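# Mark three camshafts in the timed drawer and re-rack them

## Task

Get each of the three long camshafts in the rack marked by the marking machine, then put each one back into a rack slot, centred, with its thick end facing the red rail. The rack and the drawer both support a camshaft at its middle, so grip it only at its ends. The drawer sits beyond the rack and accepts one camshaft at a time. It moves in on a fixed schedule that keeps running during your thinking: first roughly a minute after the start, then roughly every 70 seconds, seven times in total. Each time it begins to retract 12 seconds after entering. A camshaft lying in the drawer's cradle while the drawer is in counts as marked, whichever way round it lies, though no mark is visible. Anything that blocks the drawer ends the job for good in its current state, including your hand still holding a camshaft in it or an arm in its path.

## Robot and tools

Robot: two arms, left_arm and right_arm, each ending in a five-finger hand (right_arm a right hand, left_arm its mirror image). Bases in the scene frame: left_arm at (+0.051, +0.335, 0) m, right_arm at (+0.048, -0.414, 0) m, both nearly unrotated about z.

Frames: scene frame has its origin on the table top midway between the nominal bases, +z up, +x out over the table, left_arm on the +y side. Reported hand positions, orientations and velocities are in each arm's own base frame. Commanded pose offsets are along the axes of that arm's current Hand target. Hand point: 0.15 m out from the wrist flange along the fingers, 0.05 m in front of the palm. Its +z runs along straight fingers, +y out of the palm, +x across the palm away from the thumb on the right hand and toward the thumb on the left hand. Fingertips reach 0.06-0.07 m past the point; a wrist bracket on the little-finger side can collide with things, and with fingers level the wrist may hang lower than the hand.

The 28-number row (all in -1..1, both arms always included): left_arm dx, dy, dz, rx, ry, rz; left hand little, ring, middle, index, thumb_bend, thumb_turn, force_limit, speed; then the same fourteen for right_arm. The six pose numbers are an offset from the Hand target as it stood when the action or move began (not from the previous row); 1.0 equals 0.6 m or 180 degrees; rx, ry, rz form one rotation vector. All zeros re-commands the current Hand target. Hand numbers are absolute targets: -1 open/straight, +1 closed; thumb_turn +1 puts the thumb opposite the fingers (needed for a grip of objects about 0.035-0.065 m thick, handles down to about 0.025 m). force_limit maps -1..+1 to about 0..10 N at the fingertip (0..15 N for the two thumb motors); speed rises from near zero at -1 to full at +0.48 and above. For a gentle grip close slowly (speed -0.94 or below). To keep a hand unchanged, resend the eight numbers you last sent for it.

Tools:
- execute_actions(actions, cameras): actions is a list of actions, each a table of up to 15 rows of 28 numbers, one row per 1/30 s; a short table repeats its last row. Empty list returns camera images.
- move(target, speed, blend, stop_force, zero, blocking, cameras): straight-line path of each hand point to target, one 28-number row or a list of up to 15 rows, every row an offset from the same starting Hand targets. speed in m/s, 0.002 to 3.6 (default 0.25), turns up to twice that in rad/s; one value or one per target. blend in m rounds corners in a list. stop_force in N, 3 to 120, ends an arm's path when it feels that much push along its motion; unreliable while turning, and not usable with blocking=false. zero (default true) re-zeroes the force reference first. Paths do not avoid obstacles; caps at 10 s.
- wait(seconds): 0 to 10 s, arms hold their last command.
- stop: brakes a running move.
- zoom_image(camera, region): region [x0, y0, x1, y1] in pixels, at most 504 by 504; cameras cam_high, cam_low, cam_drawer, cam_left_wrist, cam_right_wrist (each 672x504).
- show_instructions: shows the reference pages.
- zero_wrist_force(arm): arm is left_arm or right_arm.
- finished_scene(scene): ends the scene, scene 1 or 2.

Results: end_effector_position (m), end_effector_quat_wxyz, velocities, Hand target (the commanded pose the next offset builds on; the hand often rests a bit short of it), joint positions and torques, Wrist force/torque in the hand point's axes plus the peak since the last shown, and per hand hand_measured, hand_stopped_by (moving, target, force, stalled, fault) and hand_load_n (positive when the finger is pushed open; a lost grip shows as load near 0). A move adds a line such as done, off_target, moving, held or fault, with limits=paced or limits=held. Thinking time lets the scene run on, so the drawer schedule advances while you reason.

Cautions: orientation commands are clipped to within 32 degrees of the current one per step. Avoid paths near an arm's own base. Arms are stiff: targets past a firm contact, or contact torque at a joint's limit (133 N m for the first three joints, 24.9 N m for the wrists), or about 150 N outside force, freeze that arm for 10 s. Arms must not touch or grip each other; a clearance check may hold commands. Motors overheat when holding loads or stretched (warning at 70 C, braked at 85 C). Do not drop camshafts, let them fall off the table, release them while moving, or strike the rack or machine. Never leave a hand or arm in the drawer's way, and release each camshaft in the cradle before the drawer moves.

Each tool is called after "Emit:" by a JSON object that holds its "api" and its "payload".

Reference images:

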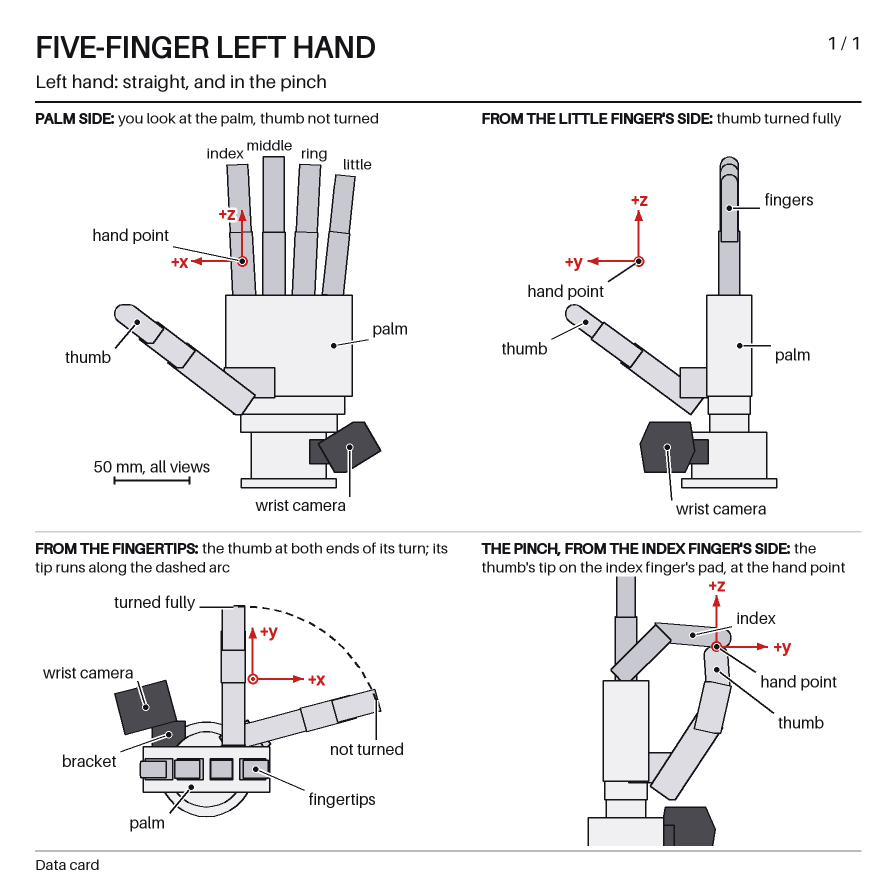

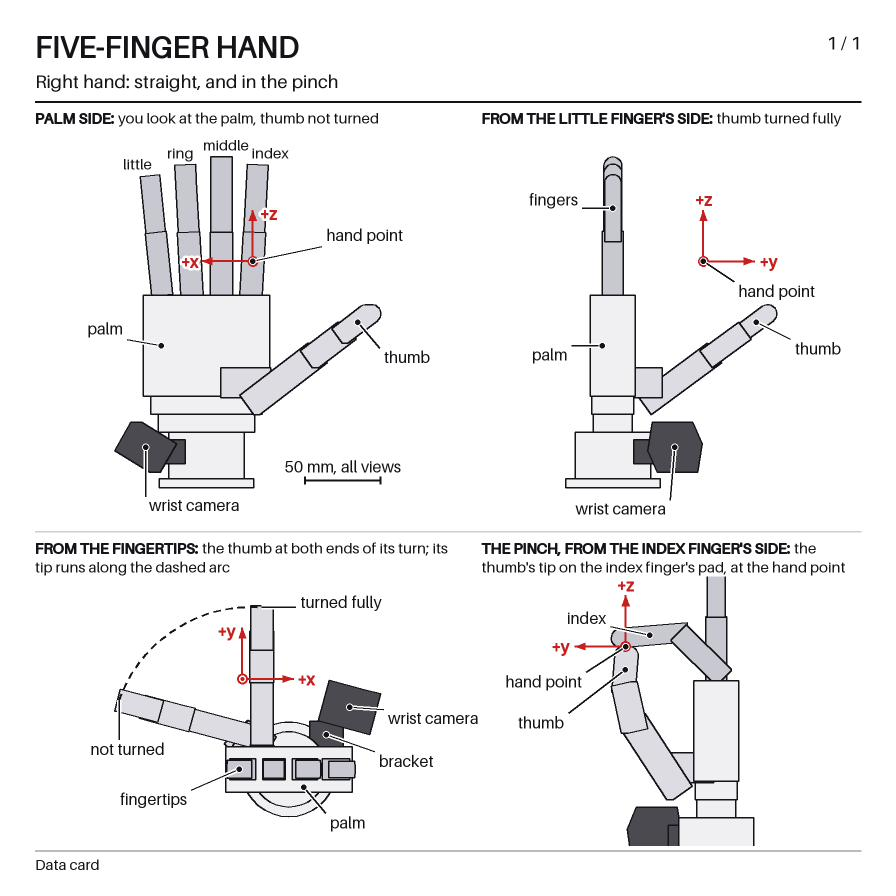

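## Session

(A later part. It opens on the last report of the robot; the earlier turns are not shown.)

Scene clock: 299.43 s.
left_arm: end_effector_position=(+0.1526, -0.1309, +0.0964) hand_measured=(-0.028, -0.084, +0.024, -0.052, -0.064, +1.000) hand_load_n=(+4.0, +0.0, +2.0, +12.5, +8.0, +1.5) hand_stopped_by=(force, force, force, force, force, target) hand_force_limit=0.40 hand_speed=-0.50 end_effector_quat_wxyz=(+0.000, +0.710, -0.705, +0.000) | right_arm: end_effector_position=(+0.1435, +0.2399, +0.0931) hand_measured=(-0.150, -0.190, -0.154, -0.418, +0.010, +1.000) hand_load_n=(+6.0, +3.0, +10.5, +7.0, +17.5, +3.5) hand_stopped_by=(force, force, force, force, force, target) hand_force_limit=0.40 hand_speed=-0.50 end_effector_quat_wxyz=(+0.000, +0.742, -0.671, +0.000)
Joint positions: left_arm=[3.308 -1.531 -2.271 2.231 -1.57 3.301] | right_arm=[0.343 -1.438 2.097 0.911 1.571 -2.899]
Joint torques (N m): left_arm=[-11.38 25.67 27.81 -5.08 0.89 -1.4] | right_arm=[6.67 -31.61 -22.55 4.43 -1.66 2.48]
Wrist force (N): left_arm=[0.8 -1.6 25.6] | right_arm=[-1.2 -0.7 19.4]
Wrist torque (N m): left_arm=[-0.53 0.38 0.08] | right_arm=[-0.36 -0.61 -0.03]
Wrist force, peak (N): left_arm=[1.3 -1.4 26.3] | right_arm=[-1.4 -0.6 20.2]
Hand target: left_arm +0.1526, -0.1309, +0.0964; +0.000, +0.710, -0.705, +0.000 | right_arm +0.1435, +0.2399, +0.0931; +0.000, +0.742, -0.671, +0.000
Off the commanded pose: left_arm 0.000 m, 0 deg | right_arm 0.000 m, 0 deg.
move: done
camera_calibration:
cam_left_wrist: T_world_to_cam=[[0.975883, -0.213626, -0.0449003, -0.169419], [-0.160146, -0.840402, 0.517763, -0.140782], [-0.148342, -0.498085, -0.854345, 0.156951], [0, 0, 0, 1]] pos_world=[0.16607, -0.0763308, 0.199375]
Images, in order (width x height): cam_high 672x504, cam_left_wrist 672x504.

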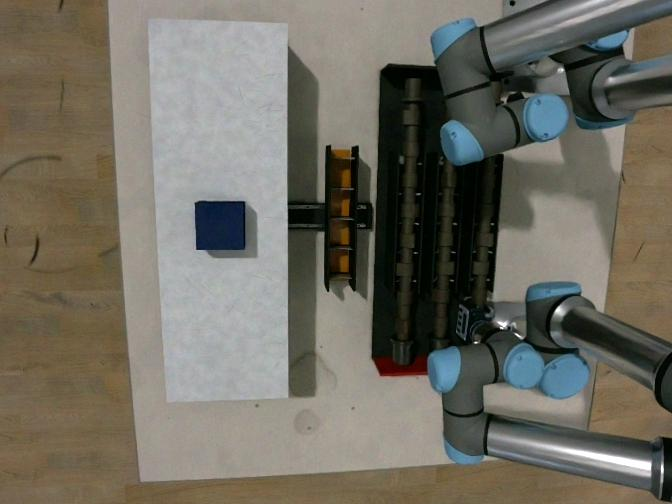

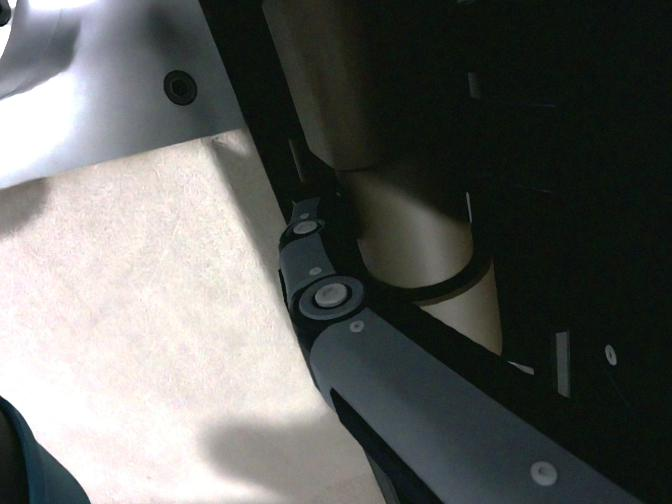

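Emit:
{"api": "move", "payload": {"target": [0,-0.002,0.006,0,0,0,0.7,0.7,0.7,0.7,0.42,1,0.4,-0.5,0,-0.002,0.006,0,0,0,0.7,0.7,0.7,0.7,0.42,1,0.4,-0.5], "speed": 0.03, "stop_force": 10}}

Scene clock: 303.03 s.
left_arm: end_effector_position=(+0.1532, -0.1309, +0.0951) hand_measured=(-0.028, -0.084, +0.024, -0.052, -0.062, +1.000) hand_load_n=(+4.0, +0.0, +0.5, +10.5, +5.0, +1.0) hand_stopped_by=(force, force, force, force, force, target) hand_force_limit=0.40 hand_speed=-0.50 end_effector_quat_wxyz=(+0.000, +0.710, -0.705, +0.000) | right_arm: end_effector_position=(+0.1438, +0.2400, +0.0926) hand_measured=(-0.150, -0.190, -0.154, -0.418, +0.010, +1.000) hand_load_n=(+5.0, +3.5, +9.5, +7.0, +16.5, +3.5) hand_stopped_by=(force, force, force, force, force, target) hand_force_limit=0.40 hand_speed=-0.50 end_effector_quat_wxyz=(+0.000, +0.742, -0.671, +0.000)
Joint positions: left_arm=[3.308 -1.535 -2.271 2.235 -1.57 3.3] | right_arm=[0.343 -1.436 2.097 0.909 1.571 -2.899]
Joint torques (N m): left_arm=[10.43 22.84 24.25 -8.08 2.23 1.94] | right_arm=[5.24 -30.69 -21.8 6.98 -0.9 -1.01]
Wrist force (N): left_arm=[-0.4 -4.5 21.7] | right_arm=[0.4 -1.7 18.5]
Wrist torque (N m): left_arm=[-0.47 0.35 0.14] | right_arm=[-0.38 -0.51 -0.02]
Wrist force, peak (N): left_arm=[0.8 -1.4 26.0] | right_arm=[-1.6 -0.6 20.2]
Hand target: left_arm +0.1532, -0.1309, +0.0951; +0.000, +0.710, -0.705, +0.000 (not the last commanded pose) | right_arm +0.1438, +0.2400, +0.0926; +0.000, +0.742, -0.671, +0.000 (not the last commanded pose)
Off the commanded pose: left_arm 0.002 m, 0 deg | right_arm 0.003 m, 0 deg.
move: contact (left_arm, right_arm)

Contact on both. Release, lift, then check everything.

Emit:
{"api": "move", "payload": {"target": [[0,-0.001,0.0017,0,0,0,0.7,0.7,0.7,0.7,0.42,1,0.4,-0.5,0,-0.001,0.0017,0,0,0,0.7,0.7,0.7,0.7,0.42,1,0.4,-0.5],[0,-0.001,0.0017,0,0,0,-1,-1,-1,-1,-0.4,1,0.4,-0.2,0,-0.001,0.0017,0,0,0,-1,-1,-1,-1,-0.4,1,0.4,-0.2],[0,-0.001,-0.28,0,0,0,-1,-1,-1,-1,-0.4,1,0.4,-0.2,0,-0.001,-0.28,0,0,0,-1,-1,-1,-1,-0.4,1,0.4,-0.2]], "speed": 0.2, "cameras": ["cam_high","cam_drawer"]}}

Emit:
{"api": "zoom_image", "payload": {"camera": "cam_high", "region": [370, 50, 530, 210]}}

Emit:
{"api": "zoom_image", "payload": {"camera": "cam_high", "region": [370, 220, 530, 380]}}

Scene clock: 309.53 s.
left_arm: end_effector_position=(+0.1538, -0.1308, +0.2630) hand_measured=(-1.000, -1.000, -1.000, -1.000, -0.400, +1.000) hand_load_n=(+0.0, +0.0, +0.0, +0.0, +0.0, +0.0) hand_stopped_by=(target, target, target, target, target, target) hand_force_limit=0.40 hand_speed=-0.20 end_effector_quat_wxyz=(+0.000, +0.710, -0.705, +0.000) | right_arm: end_effector_position=(+0.1443, +0.2400, +0.2605) hand_measured=(-1.000, -1.000, -1.000, -1.000, -0.400, +1.000) hand_load_n=(+0.0, +0.0, +0.0, +0.0, +0.0, +0.0) hand_stopped_by=(target, target, target, target, target, target) hand_force_limit=0.40 hand_speed=-0.20 end_effector_quat_wxyz=(+0.000, +0.742, -0.671, +0.000)
Joint positions: left_arm=[3.308 -1.35 -1.955 1.735 -1.57 3.301] | right_arm=[0.342 -1.613 1.808 1.374 1.571 -2.9]
Joint torques (N m): left_arm=[8.53 5.74 26.46 -4.27 -0.67 1.32] | right_arm=[-9.27 -14.2 -22.71 4.22 1.9 -2.45]
Wrist force (N): left_arm=[0.0 -1.4 1.2] | right_arm=[-0.6 -0.5 -0.1]
Wrist torque (N m): left_arm=[-0.18 0.10 0.07] | right_arm=[-0.02 0.05 -0.08]
Wrist force, peak (N): left_arm=[-0.2 -4.5 22.2] | right_arm=[0.4 -1.9 18.9]
Hand target: left_arm +0.1538, -0.1308, +0.2631; +0.000, +0.710, -0.705, +0.000 | right_arm +0.1443, +0.2400, +0.2606; +0.000, +0.742, -0.671, +0.000
Off the commanded pose: left_arm 0.000 m, 0 deg | right_arm 0.000 m, 0 deg.
move: done
Images, in order (width x height): cam_high 672x504, cam_drawer 672x504.

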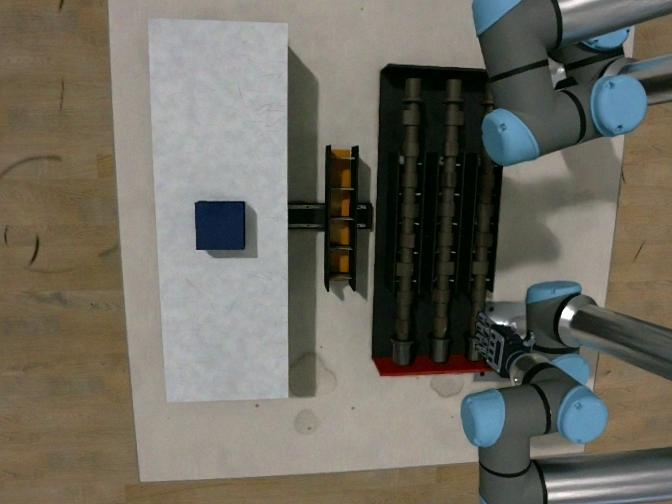

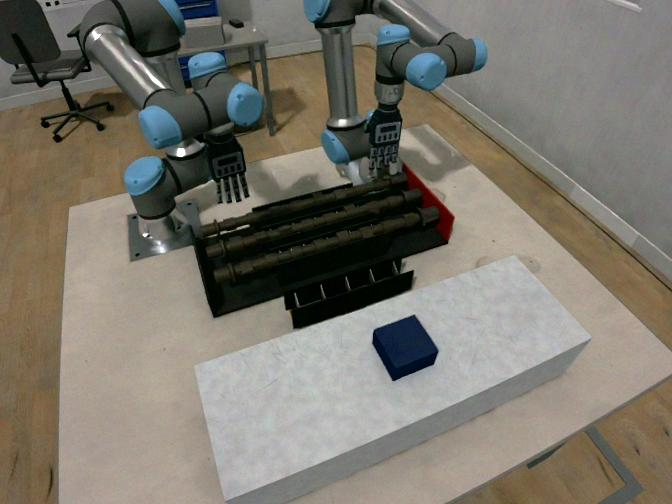

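Scaled by 3.150.

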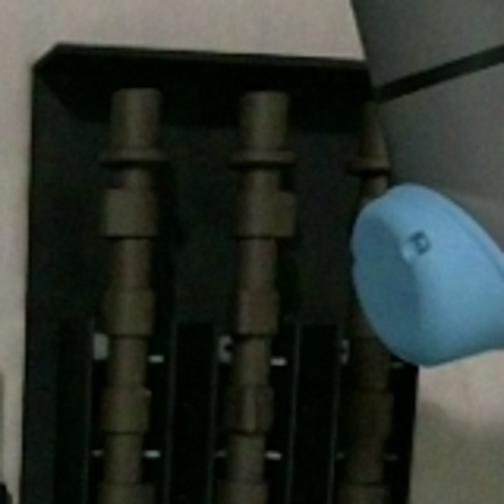

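Scaled by 3.150.

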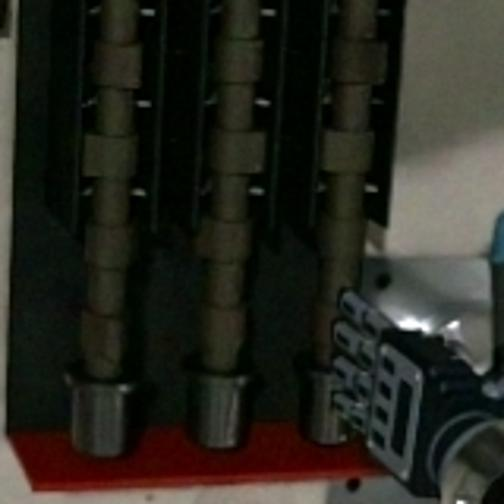

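Emit:
{"api": "finished_scene", "payload": {"scene": 2}}

The scene is finished: the task was done.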